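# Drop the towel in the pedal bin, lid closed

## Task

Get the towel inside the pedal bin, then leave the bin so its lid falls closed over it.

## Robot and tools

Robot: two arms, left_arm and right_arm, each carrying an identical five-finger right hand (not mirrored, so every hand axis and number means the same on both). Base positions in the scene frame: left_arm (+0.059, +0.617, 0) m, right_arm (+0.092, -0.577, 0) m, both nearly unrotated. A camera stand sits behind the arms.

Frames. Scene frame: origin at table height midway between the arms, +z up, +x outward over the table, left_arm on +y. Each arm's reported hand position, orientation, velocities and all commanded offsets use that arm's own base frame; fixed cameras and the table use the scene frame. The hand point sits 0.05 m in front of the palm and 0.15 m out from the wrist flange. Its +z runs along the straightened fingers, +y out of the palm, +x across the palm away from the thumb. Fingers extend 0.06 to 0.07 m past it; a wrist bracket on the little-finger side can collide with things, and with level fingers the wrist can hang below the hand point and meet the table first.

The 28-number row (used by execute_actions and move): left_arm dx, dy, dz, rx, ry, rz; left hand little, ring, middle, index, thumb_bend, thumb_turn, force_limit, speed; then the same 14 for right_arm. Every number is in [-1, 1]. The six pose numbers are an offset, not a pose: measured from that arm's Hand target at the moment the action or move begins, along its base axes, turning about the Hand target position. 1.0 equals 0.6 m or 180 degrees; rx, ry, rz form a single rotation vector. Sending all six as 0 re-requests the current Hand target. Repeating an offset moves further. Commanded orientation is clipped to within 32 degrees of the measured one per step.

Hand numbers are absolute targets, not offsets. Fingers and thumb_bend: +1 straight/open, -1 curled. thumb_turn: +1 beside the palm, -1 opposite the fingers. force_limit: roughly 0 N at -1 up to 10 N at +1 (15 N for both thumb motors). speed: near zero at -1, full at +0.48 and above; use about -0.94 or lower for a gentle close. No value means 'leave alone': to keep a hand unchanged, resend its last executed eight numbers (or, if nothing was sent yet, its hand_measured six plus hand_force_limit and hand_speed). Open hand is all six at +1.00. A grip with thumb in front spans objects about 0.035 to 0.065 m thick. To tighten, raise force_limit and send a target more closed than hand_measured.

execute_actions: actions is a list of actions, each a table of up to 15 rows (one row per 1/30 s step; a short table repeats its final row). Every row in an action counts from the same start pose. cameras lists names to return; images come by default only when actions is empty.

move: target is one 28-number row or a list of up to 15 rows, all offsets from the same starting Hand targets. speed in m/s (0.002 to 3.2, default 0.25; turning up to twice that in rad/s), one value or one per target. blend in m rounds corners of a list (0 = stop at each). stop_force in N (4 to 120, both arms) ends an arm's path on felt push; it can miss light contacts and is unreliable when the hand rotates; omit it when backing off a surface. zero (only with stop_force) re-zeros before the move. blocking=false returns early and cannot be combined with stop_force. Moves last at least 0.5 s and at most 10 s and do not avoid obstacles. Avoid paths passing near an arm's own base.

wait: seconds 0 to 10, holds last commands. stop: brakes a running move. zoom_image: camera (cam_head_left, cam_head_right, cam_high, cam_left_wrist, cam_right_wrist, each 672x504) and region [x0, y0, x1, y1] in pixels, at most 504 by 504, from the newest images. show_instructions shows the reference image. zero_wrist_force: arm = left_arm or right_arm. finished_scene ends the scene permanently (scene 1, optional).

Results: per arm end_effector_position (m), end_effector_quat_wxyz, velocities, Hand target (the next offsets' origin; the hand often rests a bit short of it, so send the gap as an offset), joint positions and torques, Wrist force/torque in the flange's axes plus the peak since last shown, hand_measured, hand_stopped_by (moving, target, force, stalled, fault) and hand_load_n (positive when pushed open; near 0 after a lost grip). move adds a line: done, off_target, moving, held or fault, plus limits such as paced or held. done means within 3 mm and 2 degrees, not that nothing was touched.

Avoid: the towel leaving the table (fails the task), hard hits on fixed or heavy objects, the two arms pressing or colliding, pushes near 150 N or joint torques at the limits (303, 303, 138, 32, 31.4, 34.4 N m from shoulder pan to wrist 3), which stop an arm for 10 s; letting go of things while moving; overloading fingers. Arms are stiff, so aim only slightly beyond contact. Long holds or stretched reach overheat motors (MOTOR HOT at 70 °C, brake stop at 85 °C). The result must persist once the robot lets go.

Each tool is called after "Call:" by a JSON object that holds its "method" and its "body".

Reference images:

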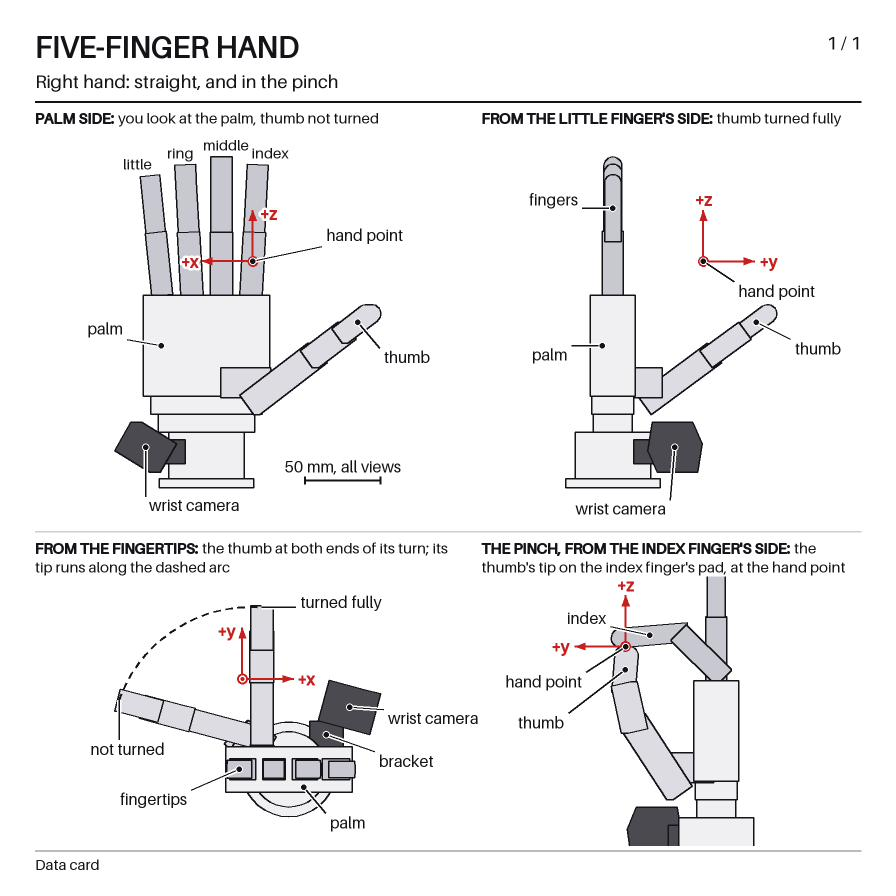

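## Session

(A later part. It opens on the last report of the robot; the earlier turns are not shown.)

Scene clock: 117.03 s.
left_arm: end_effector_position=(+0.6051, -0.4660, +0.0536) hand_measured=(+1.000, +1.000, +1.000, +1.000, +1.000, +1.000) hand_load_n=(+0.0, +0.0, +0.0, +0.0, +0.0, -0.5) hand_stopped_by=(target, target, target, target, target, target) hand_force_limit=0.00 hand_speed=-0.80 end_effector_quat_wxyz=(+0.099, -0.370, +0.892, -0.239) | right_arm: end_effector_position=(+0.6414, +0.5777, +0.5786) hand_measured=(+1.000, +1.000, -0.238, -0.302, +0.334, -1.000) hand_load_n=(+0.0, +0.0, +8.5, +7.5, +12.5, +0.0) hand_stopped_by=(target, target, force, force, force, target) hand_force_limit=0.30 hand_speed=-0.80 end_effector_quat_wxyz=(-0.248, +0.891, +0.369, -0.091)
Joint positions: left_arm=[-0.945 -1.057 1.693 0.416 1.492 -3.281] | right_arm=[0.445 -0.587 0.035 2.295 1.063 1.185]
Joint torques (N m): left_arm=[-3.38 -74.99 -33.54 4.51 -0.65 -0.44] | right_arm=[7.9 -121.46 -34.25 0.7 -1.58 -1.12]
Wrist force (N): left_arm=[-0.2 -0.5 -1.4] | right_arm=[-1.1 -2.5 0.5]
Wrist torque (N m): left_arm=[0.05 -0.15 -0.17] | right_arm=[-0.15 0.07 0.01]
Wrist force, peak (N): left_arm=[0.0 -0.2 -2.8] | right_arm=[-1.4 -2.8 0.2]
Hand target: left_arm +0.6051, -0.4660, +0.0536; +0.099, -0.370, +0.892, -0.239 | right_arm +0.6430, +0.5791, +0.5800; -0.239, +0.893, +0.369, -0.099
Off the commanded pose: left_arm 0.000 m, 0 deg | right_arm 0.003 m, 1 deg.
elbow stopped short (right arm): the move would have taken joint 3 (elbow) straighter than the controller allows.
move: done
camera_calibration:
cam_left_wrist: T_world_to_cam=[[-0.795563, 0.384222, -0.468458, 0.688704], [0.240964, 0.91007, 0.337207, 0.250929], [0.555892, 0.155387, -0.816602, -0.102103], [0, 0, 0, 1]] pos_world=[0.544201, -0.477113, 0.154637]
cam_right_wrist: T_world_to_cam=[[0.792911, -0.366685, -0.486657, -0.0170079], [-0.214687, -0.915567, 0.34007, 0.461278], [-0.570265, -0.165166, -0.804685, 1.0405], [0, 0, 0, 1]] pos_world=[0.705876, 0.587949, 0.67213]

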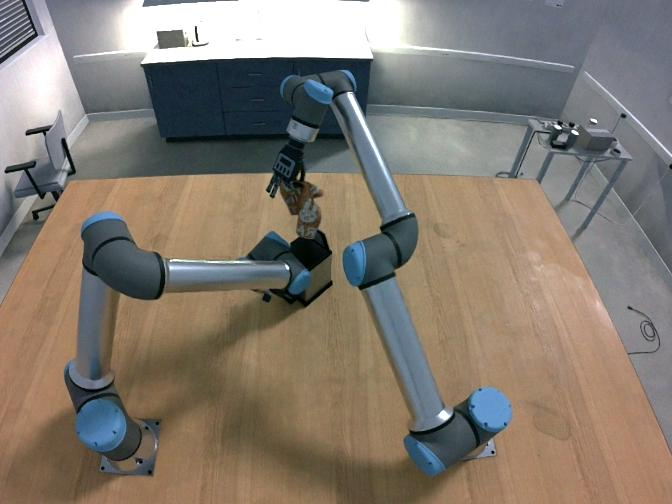

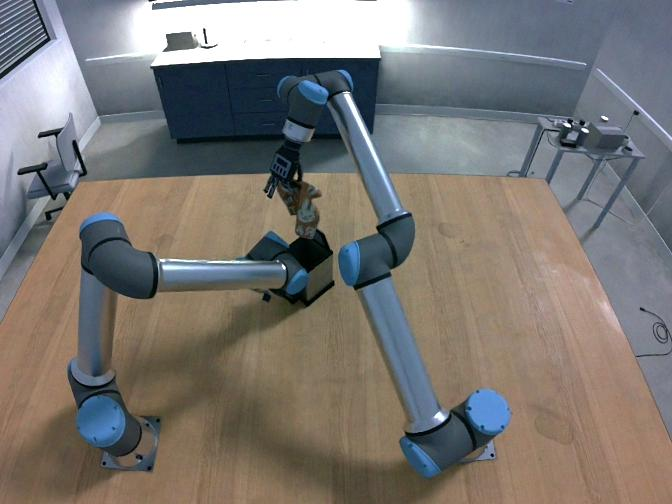

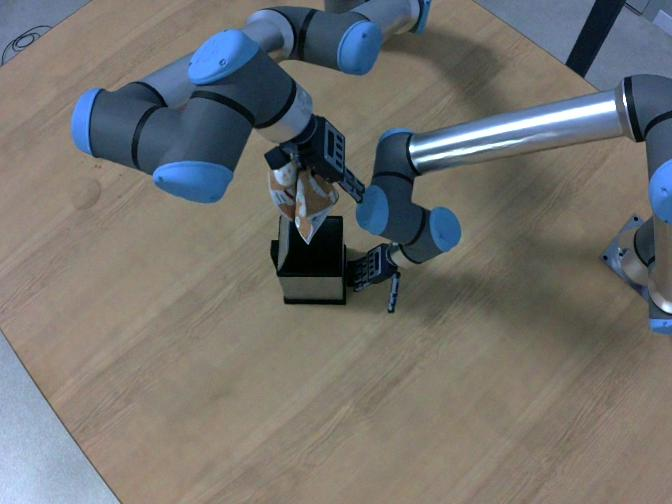

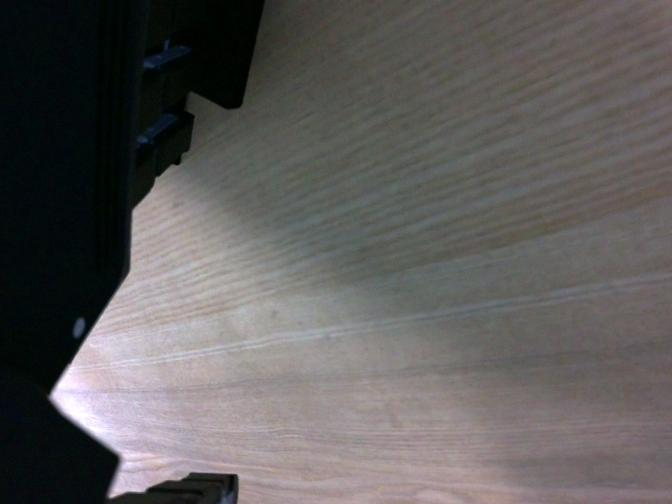

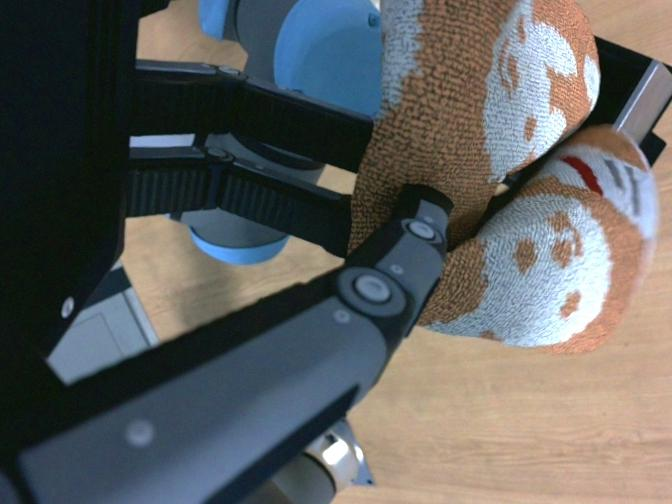

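Call:
{"method": "move", "body": {"target": [0, 0, 0, 0, 0, 0, 1, 1, 1, 1, 1, 1, 0, -0.8, 0.0023, -0.0165, -0.25, 0, 0, 0, 1, 1, -0.4, -0.45, 0.2, -1, 0.3, -0.8], "speed": 0.12, "cameras": ["all"]}}

Call:
{"method": "zoom_image", "body": {"camera": "cam_high", "region": [200, 130, 400, 320]}}

Call:
{"method": "zoom_image", "body": {"camera": "cam_head_right", "region": [220, 140, 380, 320]}}

Call:
{"method": "zoom_image", "body": {"camera": "cam_head_left", "region": [220, 140, 380, 320]}}

Scene clock: 126.03 s.
left_arm: end_effector_position=(+0.6051, -0.4660, +0.0536) hand_measured=(+1.000, +1.000, +1.000, +1.000, +1.000, +1.000) hand_load_n=(+0.0, +0.0, +0.0, +0.0, +0.0, +0.0) hand_stopped_by=(target, target, target, target, target, target) hand_force_limit=0.00 hand_speed=-0.80 end_effector_quat_wxyz=(+0.099, -0.370, +0.892, -0.239) | right_arm: end_effector_position=(+0.6444, +0.5692, +0.4302) hand_measured=(+1.000, +1.000, -0.238, -0.302, +0.334, -1.000) hand_load_n=(+0.0, +0.0, +8.5, +7.5, +12.5, +0.0) hand_stopped_by=(target, target, force, force, force, target) hand_force_limit=0.30 hand_speed=-0.80 end_effector_quat_wxyz=(-0.239, +0.893, +0.369, -0.099)
Joint positions: left_arm=[-0.945 -1.057 1.693 0.416 1.492 -3.281] | right_arm=[0.44 -0.792 0.701 1.855 1.08 1.178]
Joint torques (N m): left_arm=[-2.39 -65.01 -27.89 3.58 -0.76 -0.49] | right_arm=[-8.97 -95.9 -31.49 6.54 -1.61 -0.09]
Wrist force (N): left_arm=[-0.2 -0.3 -1.3] | right_arm=[-1.2 -1.8 -0.1]
Wrist torque (N m): left_arm=[0.08 -0.14 -0.17] | right_arm=[-0.08 0.10 -0.01]
Wrist force, peak (N): left_arm=[0.1 -0.2 -2.3] | right_arm=[-1.9 -2.8 -1.0]
Hand target: left_arm +0.6051, -0.4660, +0.0536; +0.099, -0.370, +0.892, -0.239 | right_arm +0.6444, +0.5692, +0.4300; -0.239, +0.893, +0.369, -0.099
Off the commanded pose: left_arm 0.000 m, 0 deg | right_arm 0.000 m, 0 deg.
move: done
camera_calibration:
cam_left_wrist: T_world_to_cam=[[-0.795563, 0.384222, -0.468458, 0.688704], [0.240964, 0.91007, 0.337207, 0.250929], [0.555892, 0.155387, -0.816602, -0.102103], [0, 0, 0, 1]] pos_world=[0.544201, -0.477113, 0.154637]
cam_right_wrist: T_world_to_cam=[[0.790352, -0.373959, -0.485282, -0.0894557], [-0.207656, -0.908727, 0.36207, 0.486681], [-0.576388, -0.185391, -0.795869, 0.933036], [0, 0, 0, 1]] pos_world=[0.709555, 0.581784, 0.522951]

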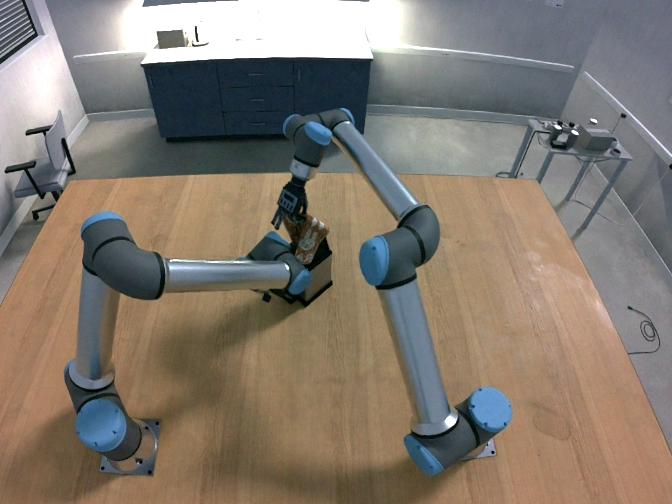

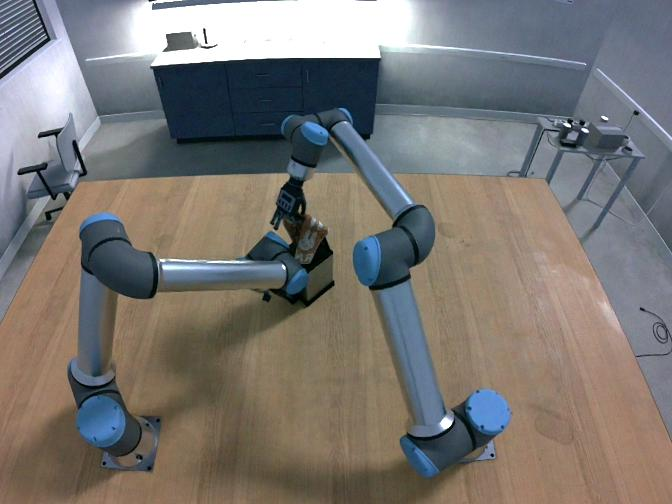

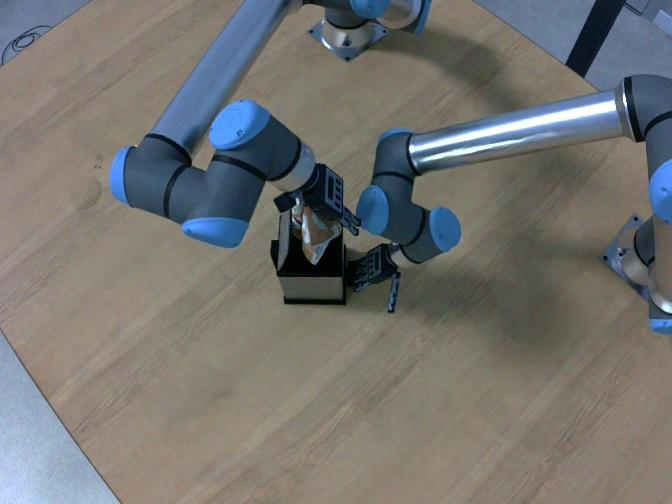

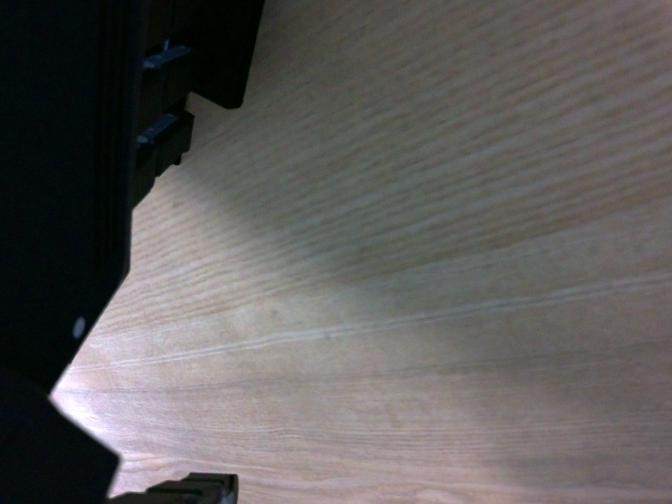

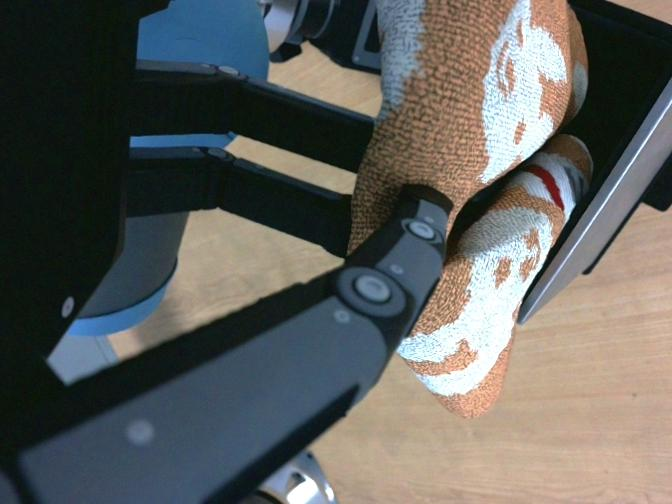

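Scaled by 2.520 from the camera's 672x504 image, which has a finer 960x720 frame.

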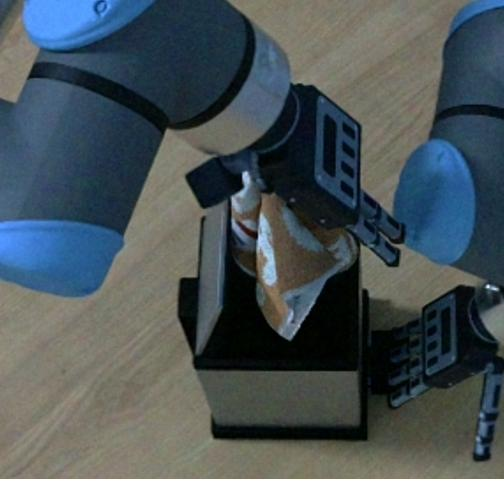

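Scaled by 2.800 from the camera's 672x504 image, which has a finer 960x720 frame.

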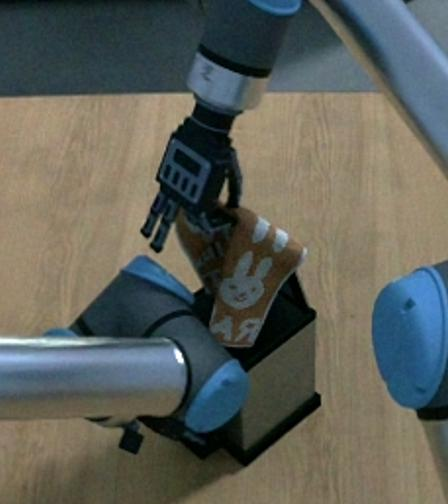

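Scaled by 2.800 from the camera's 672x504 image, which has a finer 960x720 frame.

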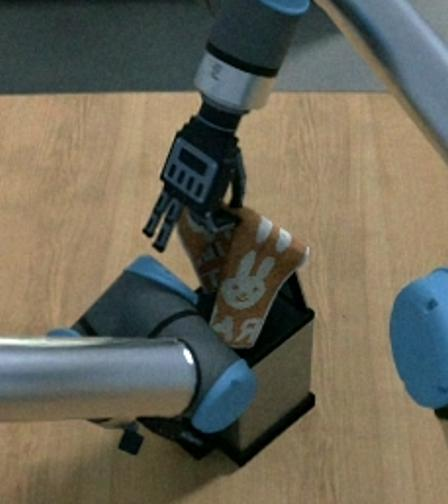

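Call:
{"method": "move", "body": {"target": [0, 0, 0, 0, 0, 0, 1, 1, 1, 1, 1, 1, 0, -0.8, 0, 0, -0.2167, 0, 0, 0, 1, 1, -0.4, -0.45, 0.2, -1, 0.3, -0.8], "speed": 0.1, "cameras": ["all"]}}

Call:
{"method": "zoom_image", "body": {"camera": "cam_high", "region": [200, 130, 400, 320]}}

Call:
{"method": "zoom_image", "body": {"camera": "cam_head_right", "region": [220, 140, 380, 320]}}

Scene clock: 128.53 s.
left_arm: end_effector_position=(+0.6051, -0.4660, +0.0536) hand_measured=(+1.000, +1.000, +1.000, +1.000, +1.000, +1.000) hand_load_n=(+0.0, +0.0, +0.0, +0.0, +0.0, +0.0) hand_stopped_by=(target, target, target, target, target, target) hand_force_limit=0.00 hand_speed=-0.80 end_effector_quat_wxyz=(+0.099, -0.370, +0.892, -0.239) | right_arm: end_effector_position=(+0.6444, +0.5693, +0.4278) hand_measured=(+1.000, +1.000, -0.238, -0.302, +0.334, -1.000) hand_load_n=(+0.0, +0.0, +8.5, +7.0, +12.5, +0.0) hand_stopped_by=(target, target, force, force, force, target) hand_force_limit=0.30 hand_speed=-0.80 end_effector_quat_wxyz=(-0.239, +0.893, +0.369, -0.099)
Joint positions: left_arm=[-0.945 -1.057 1.693 0.416 1.492 -3.281] | right_arm=[0.44 -0.792 0.705 1.85 1.08 1.178]
Joint torques (N m): left_arm=[-3.54 -62.61 -25.88 3.01 -0.7 -0.28] | right_arm=[5.43 -110.83 -42.95 7.51 -1.64 1.1]
Wrist force (N): left_arm=[0.2 0.1 -1.7] | right_arm=[-1.1 -1.7 0.0]
Wrist torque (N m): left_arm=[0.14 -0.17 -0.14] | right_arm=[-0.09 0.08 0.00]
Wrist force, peak (N): left_arm=[-0.1 0.1 -2.0] | right_arm=[-1.3 -2.6 -1.4]
Hand target: left_arm +0.6051, -0.4660, +0.0536; +0.099, -0.370, +0.892, -0.239 | right_arm +0.6444, +0.5692, +0.4278; -0.239, +0.893, +0.369, -0.099 (not the last commanded pose)
Off the commanded pose: left_arm 0.000 m, 0 deg | right_arm 0.128 m, 0 deg.
move: held (right_arm; a check stopped the path); limits=held
pose unreachable (right arm): on one or more control steps of this call, first in action 0 (counted from 0), this arm could not follow its commanded pose, so it was not sent that pose on those steps. It may still have moved: this result reports where it is.
cause: moving toward the commanded pose would bring a part of the arm too close to another arm (a part of this arm just beyond joint 6 (wrist 3) and a part of the left arm just beyond its joint 4 (wrist 1), where that arm would come to rest).
camera_calibration:
cam_left_wrist: T_world_to_cam=[[-0.795563, 0.384222, -0.468458, 0.688704], [0.240964, 0.91007, 0.337207, 0.250929], [0.555892, 0.155387, -0.816602, -0.102103], [0, 0, 0, 1]] pos_world=[0.544201, -0.477113, 0.154637]
cam_right_wrist: T_world_to_cam=[[0.790215, -0.374048, -0.485436, -0.0904808], [-0.20758, -0.908669, 0.362258, 0.487512], [-0.576603, -0.185495, -0.795689, 0.931242], [0, 0, 0, 1]] pos_world=[0.709654, 0.581883, 0.520451]

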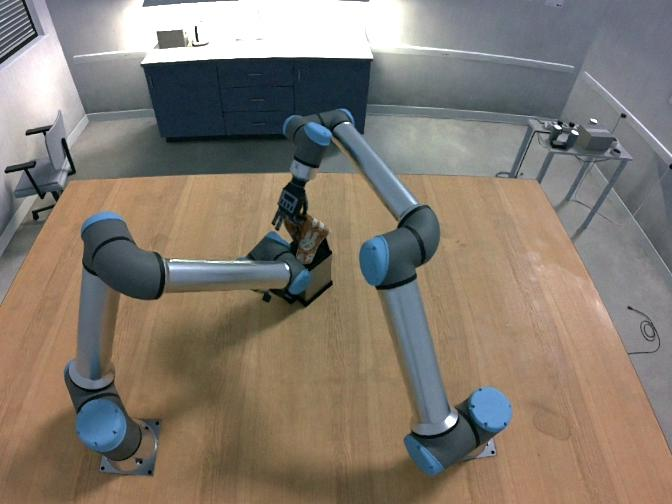

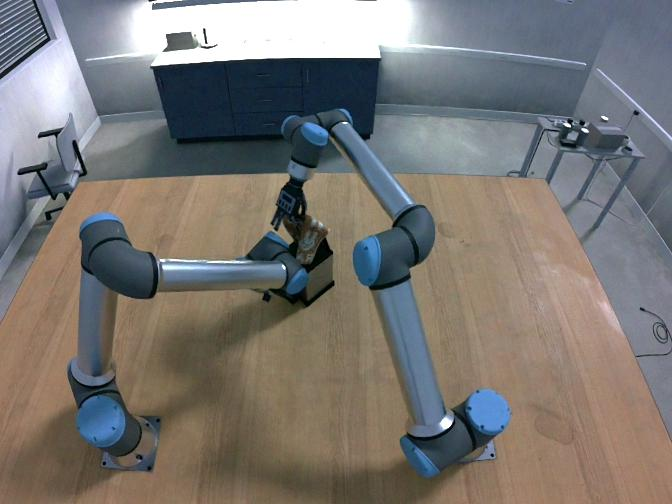

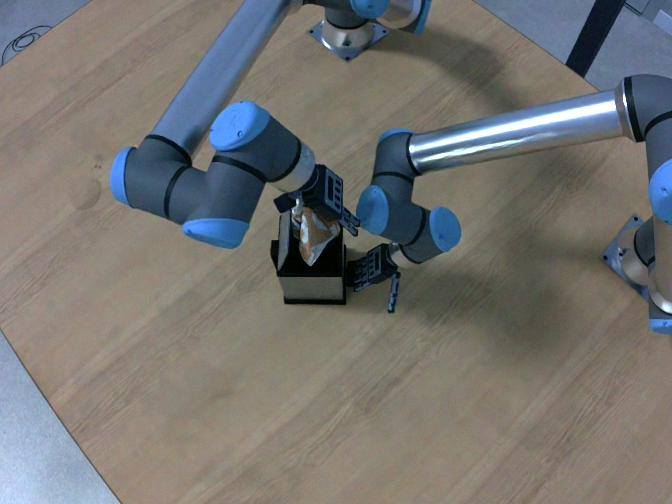

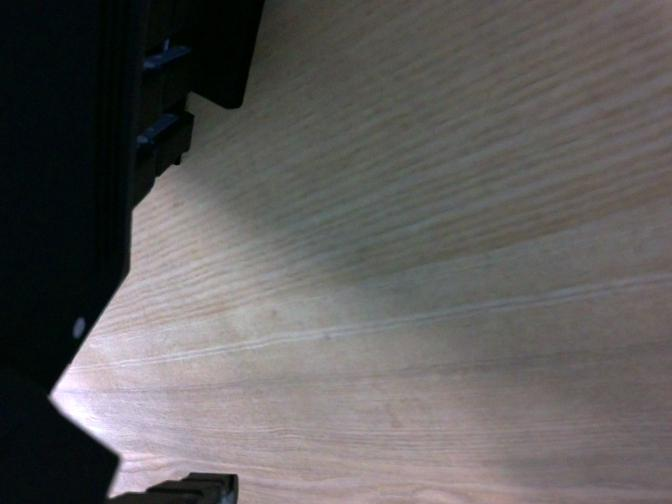

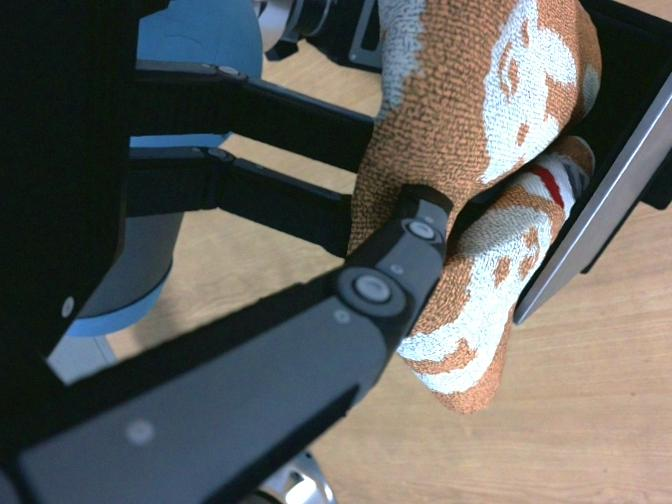

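Scaled by 2.520 from the camera's 672x504 image, which has a finer 960x720 frame.

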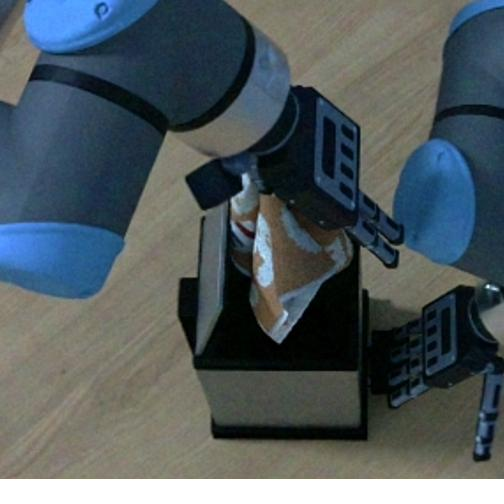

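Scaled by 2.800 from the camera's 672x504 image, which has a finer 960x720 frame.

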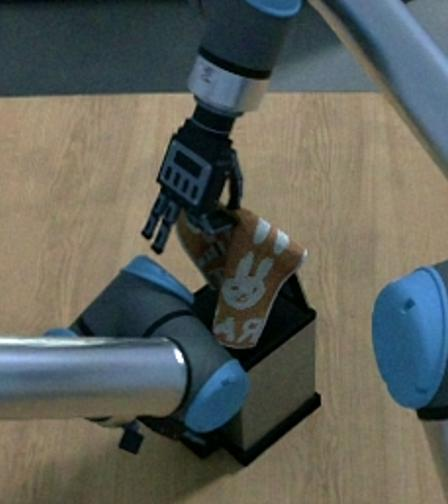

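Call:
{"method": "move", "body": {"target": [[0, 0, 0, 0, 0, 0, 1, 1, 1, 1, 1, 1, 0, -0.8, 0, 0, 0.22, 0, 0, 0, 1, 1, -0.4, -0.45, 0.2, -1, 0.3, -0.8], [-0.004, 0.004, -0.0468, -0.0786, -0.0786, 0, 1, 1, 1, 1, 1, 1, 0, -0.8, 0, 0, 0.22, 0, 0, 0, 1, 1, -0.4, -0.45, 0.2, -1, 0.3, -0.8]], "speed": 0.15, "cameras": ["cam_high", "cam_head_right", "cam_left_wrist"]}}

Call:
{"method": "zoom_image", "body": {"camera": "cam_high", "region": [240, 170, 440, 320]}}

Scene clock: 138.13 s.
left_arm: end_effector_position=(+0.6027, -0.4637, +0.0257) hand_measured=(+1.000, +1.000, +1.000, +1.000, +1.000, +1.000) hand_load_n=(+0.0, +0.0, +0.0, +0.0, +0.0, -0.5) hand_stopped_by=(target, target, target, target, target, target) hand_force_limit=0.00 hand_speed=-0.80 end_effector_quat_wxyz=(+0.161, -0.347, +0.837, -0.391) | right_arm: end_effector_position=(+0.6444, +0.5692, +0.5598) hand_measured=(+1.000, +1.000, -0.238, -0.302, +0.334, -1.000) hand_load_n=(+0.0, +0.0, +8.5, +7.5, +12.5, +0.0) hand_stopped_by=(target, target, force, force, force, target) hand_force_limit=0.30 hand_speed=-0.80 end_effector_quat_wxyz=(-0.239, +0.893, +0.369, -0.099)
Joint positions: left_arm=[-0.969 -1.162 1.957 -0.089 1.431 -3.261] | right_arm=[0.44 -0.673 0.249 2.189 1.08 1.178]
Joint torques (N m): left_arm=[7.8 -48.83 -24.58 -0.54 1.85 -1.24] | right_arm=[15.09 -117.71 -30.51 -0.72 -1.49 1.37]
Wrist force (N): left_arm=[0.0 -1.6 -1.9] | right_arm=[-1.2 -2.3 0.2]
Wrist torque (N m): left_arm=[0.23 -0.18 -0.25] | right_arm=[-0.14 0.06 0.00]
Wrist force, peak (N): left_arm=[-0.4 -3.5 0.2] | right_arm=[-1.5 -3.2 -1.2]
Hand target: left_arm +0.6027, -0.4636, +0.0255; +0.161, -0.347, +0.837, -0.390 | right_arm +0.6444, +0.5692, +0.5598; -0.239, +0.893, +0.369, -0.099
Off the commanded pose: left_arm 0.000 m, 0 deg | right_arm 0.000 m, 0 deg.
move: done
camera_calibration:
cam_left_wrist: T_world_to_cam=[[-0.646581, 0.235349, -0.725634, 0.520567], [0.179647, 0.971443, 0.154999, 0.328955], [0.741391, -0.0301383, -0.670396, -0.325581], [0, 0, 0, 1]] pos_world=[0.518876, -0.451888, 0.108484]
Images, in order (width x height): cam_head_right 672x504, cam_high 672x504, cam_left_wrist 672x504.

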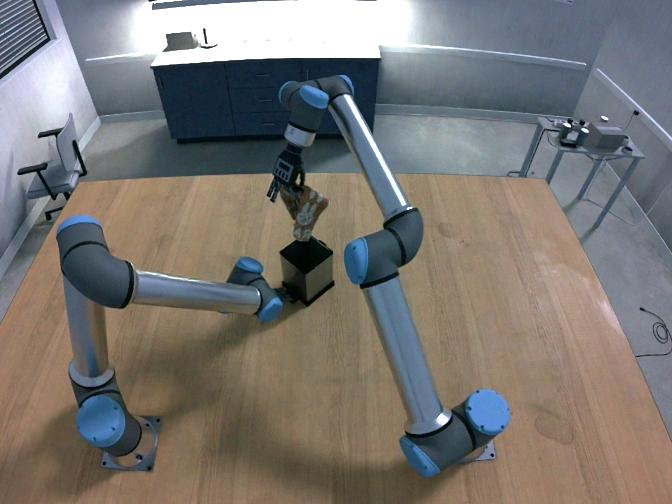

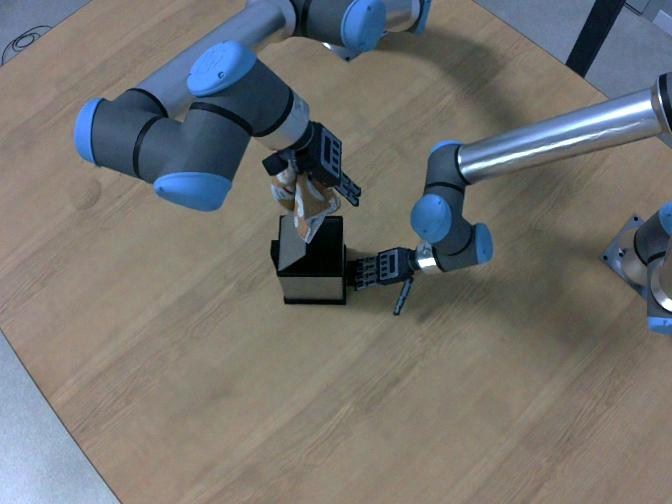

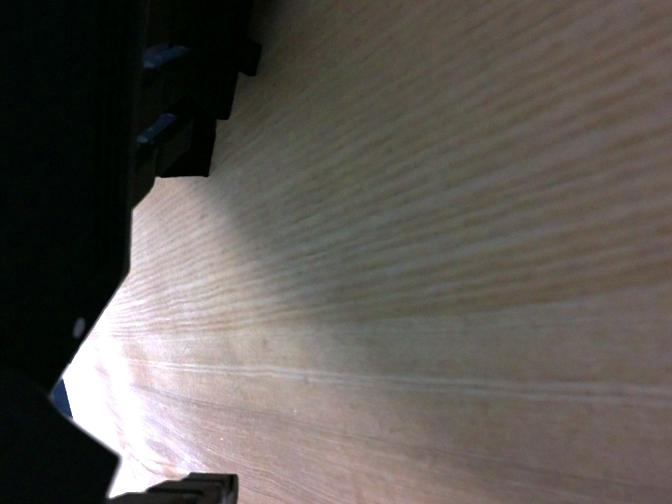

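Scaled by 2.520 from the camera's 672x504 image, which has a finer 960x720 frame.

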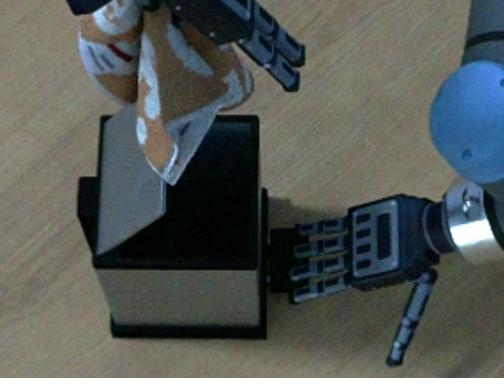

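Call:
{"method": "move", "body": {"target": [0, 0, -0.0133, 0, 0, 0, 1, 1, 1, 1, 1, 1, 0, -0.8, 0, 0, 0, 0, 0, 0, 1, 1, -0.4, -0.45, 0.2, -1, 0.3, -0.8], "speed": 0.01, "stop_force": 6, "cameras": ["cam_high", "cam_head_right"]}}

Call:
{"method": "zoom_image", "body": {"camera": "cam_high", "region": [240, 170, 440, 320]}}

Scene clock: 140.70 s.
left_arm: end_effector_position=(+0.6027, -0.4636, +0.0223) hand_measured=(+1.000, +1.000, +1.000, +1.000, +1.000, +1.000) hand_load_n=(+0.0, +0.0, +0.5, +0.0, +0.0, +0.0) hand_stopped_by=(target, target, target, target, target, target) hand_force_limit=0.00 hand_speed=-0.80 end_effector_quat_wxyz=(+0.161, -0.347, +0.837, -0.391) | right_arm: end_effector_position=(+0.6444, +0.5692, +0.5598) hand_measured=(+1.000, +1.000, -0.238, -0.302, +0.334, -1.000) hand_load_n=(+0.0, +0.0, +8.5, +7.5, +12.5, +0.0) hand_stopped_by=(target, target, force, force, force, target) hand_force_limit=0.30 hand_speed=-0.80 end_effector_quat_wxyz=(-0.239, +0.893, +0.369, -0.099)
Joint positions: left_arm=[-0.969 -1.158 1.959 -0.095 1.431 -3.261] | right_arm=[0.44 -0.673 0.249 2.189 1.08 1.178]
Joint torques (N m): left_arm=[4.35 -71.3 -38.04 3.41 1.51 -0.72] | right_arm=[12.92 -117.88 -29.45 -0.49 -1.49 1.01]
Wrist force (N): left_arm=[-0.1 -3.4 -8.8] | right_arm=[-1.1 -2.2 0.3]
Wrist torque (N m): left_arm=[0.75 -0.04 -0.29] | right_arm=[-0.15 0.05 0.00]
Wrist force, peak (N): left_arm=[-0.6 -6.2 -13.1] | right_arm=[-1.4 -2.5 0.3]
Hand target: left_arm +0.6027, -0.4636, +0.0223; +0.161, -0.347, +0.837, -0.390 (not the last commanded pose) | right_arm +0.6444, +0.5692, +0.5598; -0.239, +0.893, +0.369, -0.099
Off the commanded pose: left_arm 0.005 m, 0 deg | right_arm 0.000 m, 0 deg.
move: contact (left_arm)
Images, in order (width x height): cam_head_right 672x504, cam_high 672x504.

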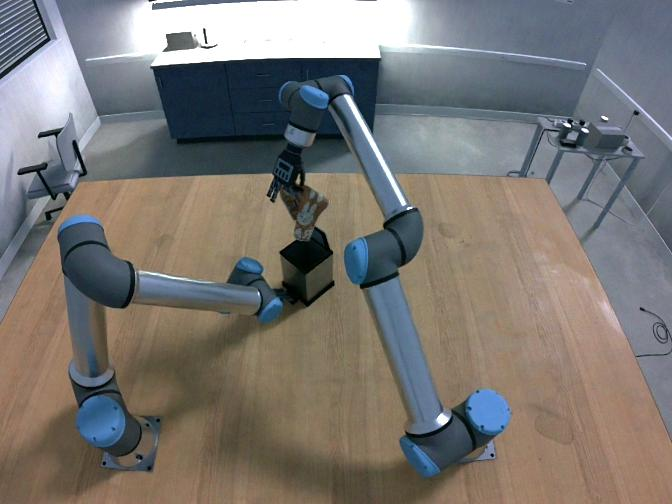

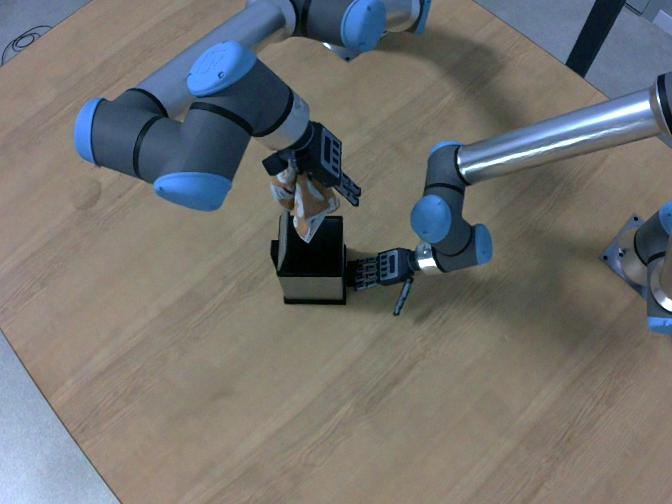

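Scaled by 2.520 from the camera's 672x504 image, which has a finer 960x720 frame.

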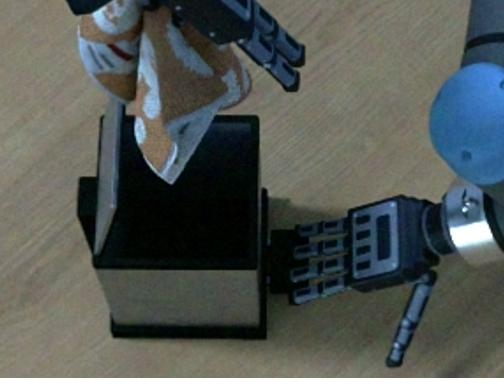

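Call:
{"method": "move", "body": {"target": [[0, 0, 0, 0, 0, 0, 1, 1, 1, 1, 1, 1, 0, -0.8, -0.0095, 0.0095, -0.1, 0, 0, 0, 1, 1, -0.4, -0.45, 0.2, -1, 0.3, -0.8], [0, 0, 0, 0, 0, 0, 1, 1, 1, 1, 1, 1, 0, -0.8, -0.0095, 0.0095, -0.4, 0, 0, 0, 1, 1, -0.4, -0.45, 0.2, -1, 0.3, -0.8]], "speed": 0.13, "blend": 0.02, "cameras": ["all"]}}

Call:
{"method": "zoom_image", "body": {"camera": "cam_high", "region": [220, 150, 420, 320]}}

Call:
{"method": "zoom_image", "body": {"camera": "cam_head_right", "region": [220, 150, 380, 320]}}

Scene clock: 144.63 s.
left_arm: end_effector_position=(+0.6027, -0.4636, +0.0223) hand_measured=(+1.000, +1.000, +1.000, +1.000, +1.000, +1.000) hand_load_n=(+0.0, +0.0, +0.5, +0.0, +0.0, +0.0) hand_stopped_by=(target, target, target, target, target, target) hand_force_limit=0.00 hand_speed=-0.80 end_effector_quat_wxyz=(+0.161, -0.347, +0.837, -0.391) | right_arm: end_effector_position=(+0.6387, +0.5750, +0.3198) hand_measured=(+1.000, +1.000, -0.238, -0.302, +0.334, -1.000) hand_load_n=(+0.0, +0.0, +8.5, +7.5, +12.5, +0.5) hand_stopped_by=(target, target, force, force, force, target) hand_force_limit=0.30 hand_speed=-0.80 end_effector_quat_wxyz=(-0.239, +0.893, +0.369, -0.099)
Joint positions: left_arm=[-0.969 -1.158 1.959 -0.095 1.431 -3.261] | right_arm=[0.449 -0.792 0.895 1.657 1.079 1.188]
Joint torques (N m): left_arm=[-9.5 -71.27 -23.14 0 1.33 -0.99] | right_arm=[-14.95 -113.37 -33.45 6.49 -1.25 0.8]
Wrist force (N): left_arm=[-0.2 -3.6 -8.9] | right_arm=[-1.1 -2.0 -0.2]
Wrist torque (N m): left_arm=[0.74 -0.03 -0.29] | right_arm=[-0.11 0.06 0.00]
Wrist force, peak (N): left_arm=[-0.1 -4.2 -9.5] | right_arm=[-1.3 -3.0 -1.5]
Hand target: left_arm +0.6027, -0.4636, +0.0223; +0.161, -0.347, +0.837, -0.390 | right_arm +0.6387, +0.5749, +0.3198; -0.239, +0.893, +0.369, -0.099
Off the commanded pose: left_arm 0.000 m, 0 deg | right_arm 0.000 m, 0 deg.
move: done
camera_calibration:
cam_left_wrist: T_world_to_cam=[[-0.646662, 0.235265, -0.725589, 0.518147], [0.17953, 0.971467, 0.154988, 0.329441], [0.741349, -0.0300403, -0.670448, -0.327719], [0, 0, 0, 1]] pos_world=[0.518875, -0.451788, 0.105184]
cam_right_wrist: T_world_to_cam=[[0.790223, -0.374014, -0.485449, -0.136243], [-0.207551, -0.908683, 0.36224, 0.530591], [-0.576603, -0.185495, -0.795689, 0.843158], [0, 0, 0, 1]] pos_world=[0.703954, 0.587583, 0.412551]

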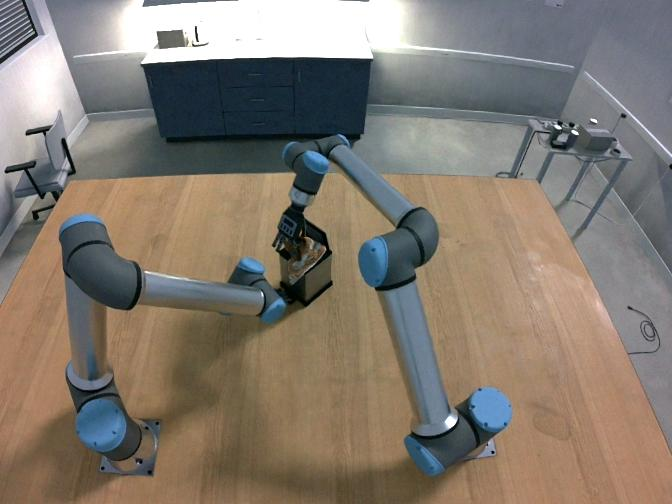

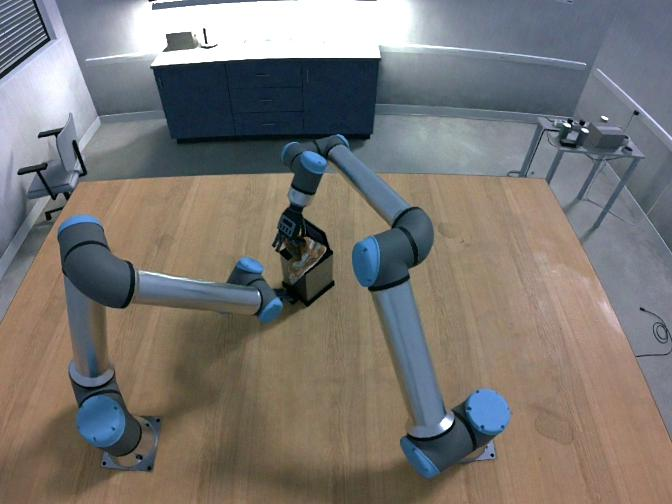

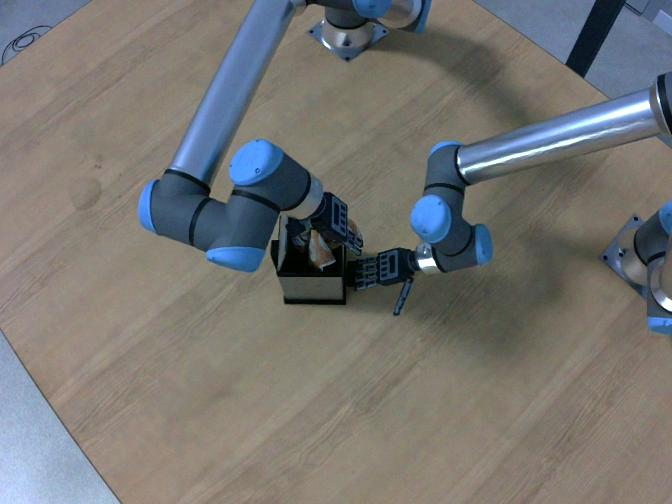

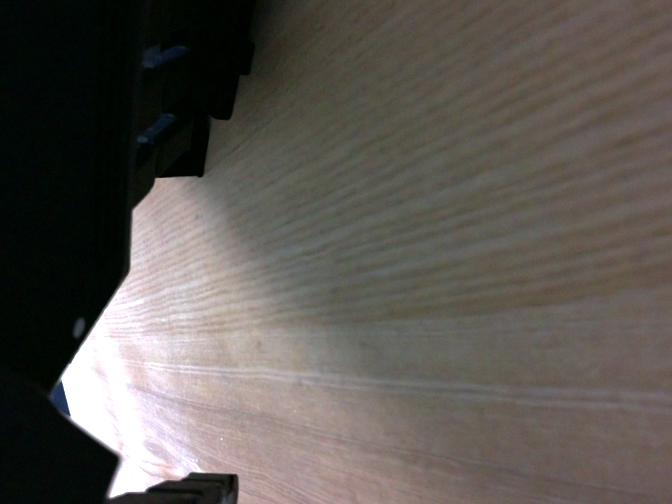

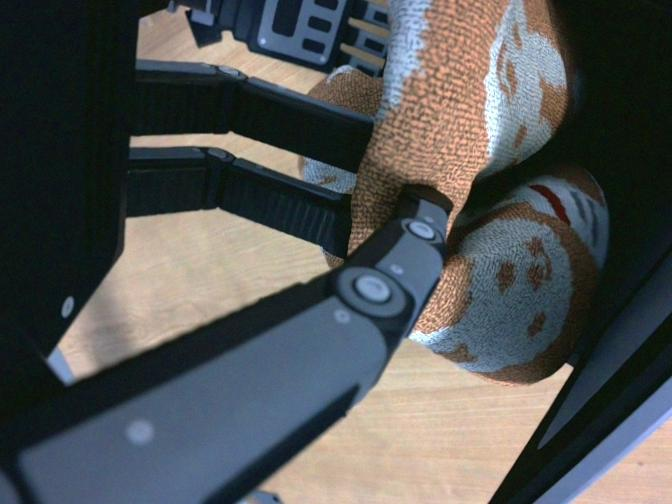

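Scaled by 2.520 from the camera's 672x504 image, which has a finer 960x720 frame.

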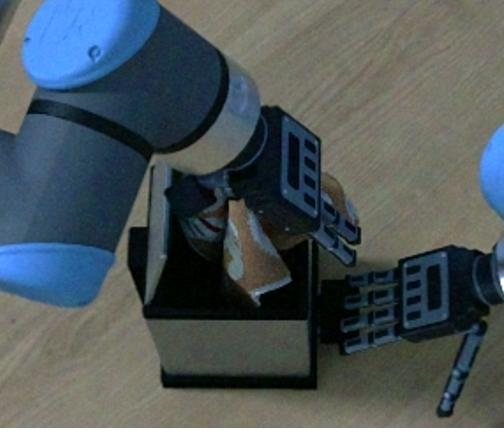

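Scaled by 2.965 from the camera's 672x504 image, which has a finer 960x720 frame.

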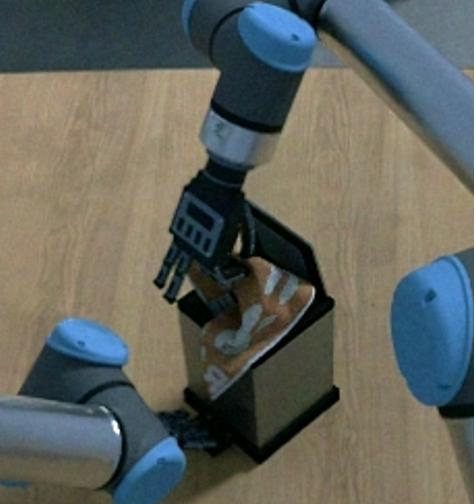

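Call:
{"method": "zoom_image", "body": {"camera": "cam_head_right", "region": [260, 210, 350, 310]}}

Call:
{"method": "zoom_image", "body": {"camera": "cam_high", "region": [265, 190, 375, 310]}}

Scaled by 5.040 from the camera's 672x504 image, which has a finer 960x720 frame.

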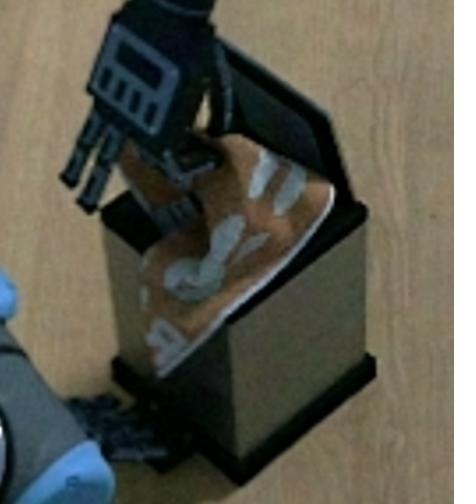

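Scaled by 4.200 from the camera's 672x504 image, which has a finer 960x720 frame.

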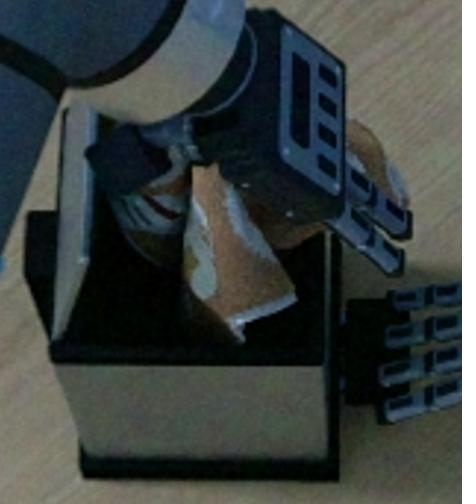

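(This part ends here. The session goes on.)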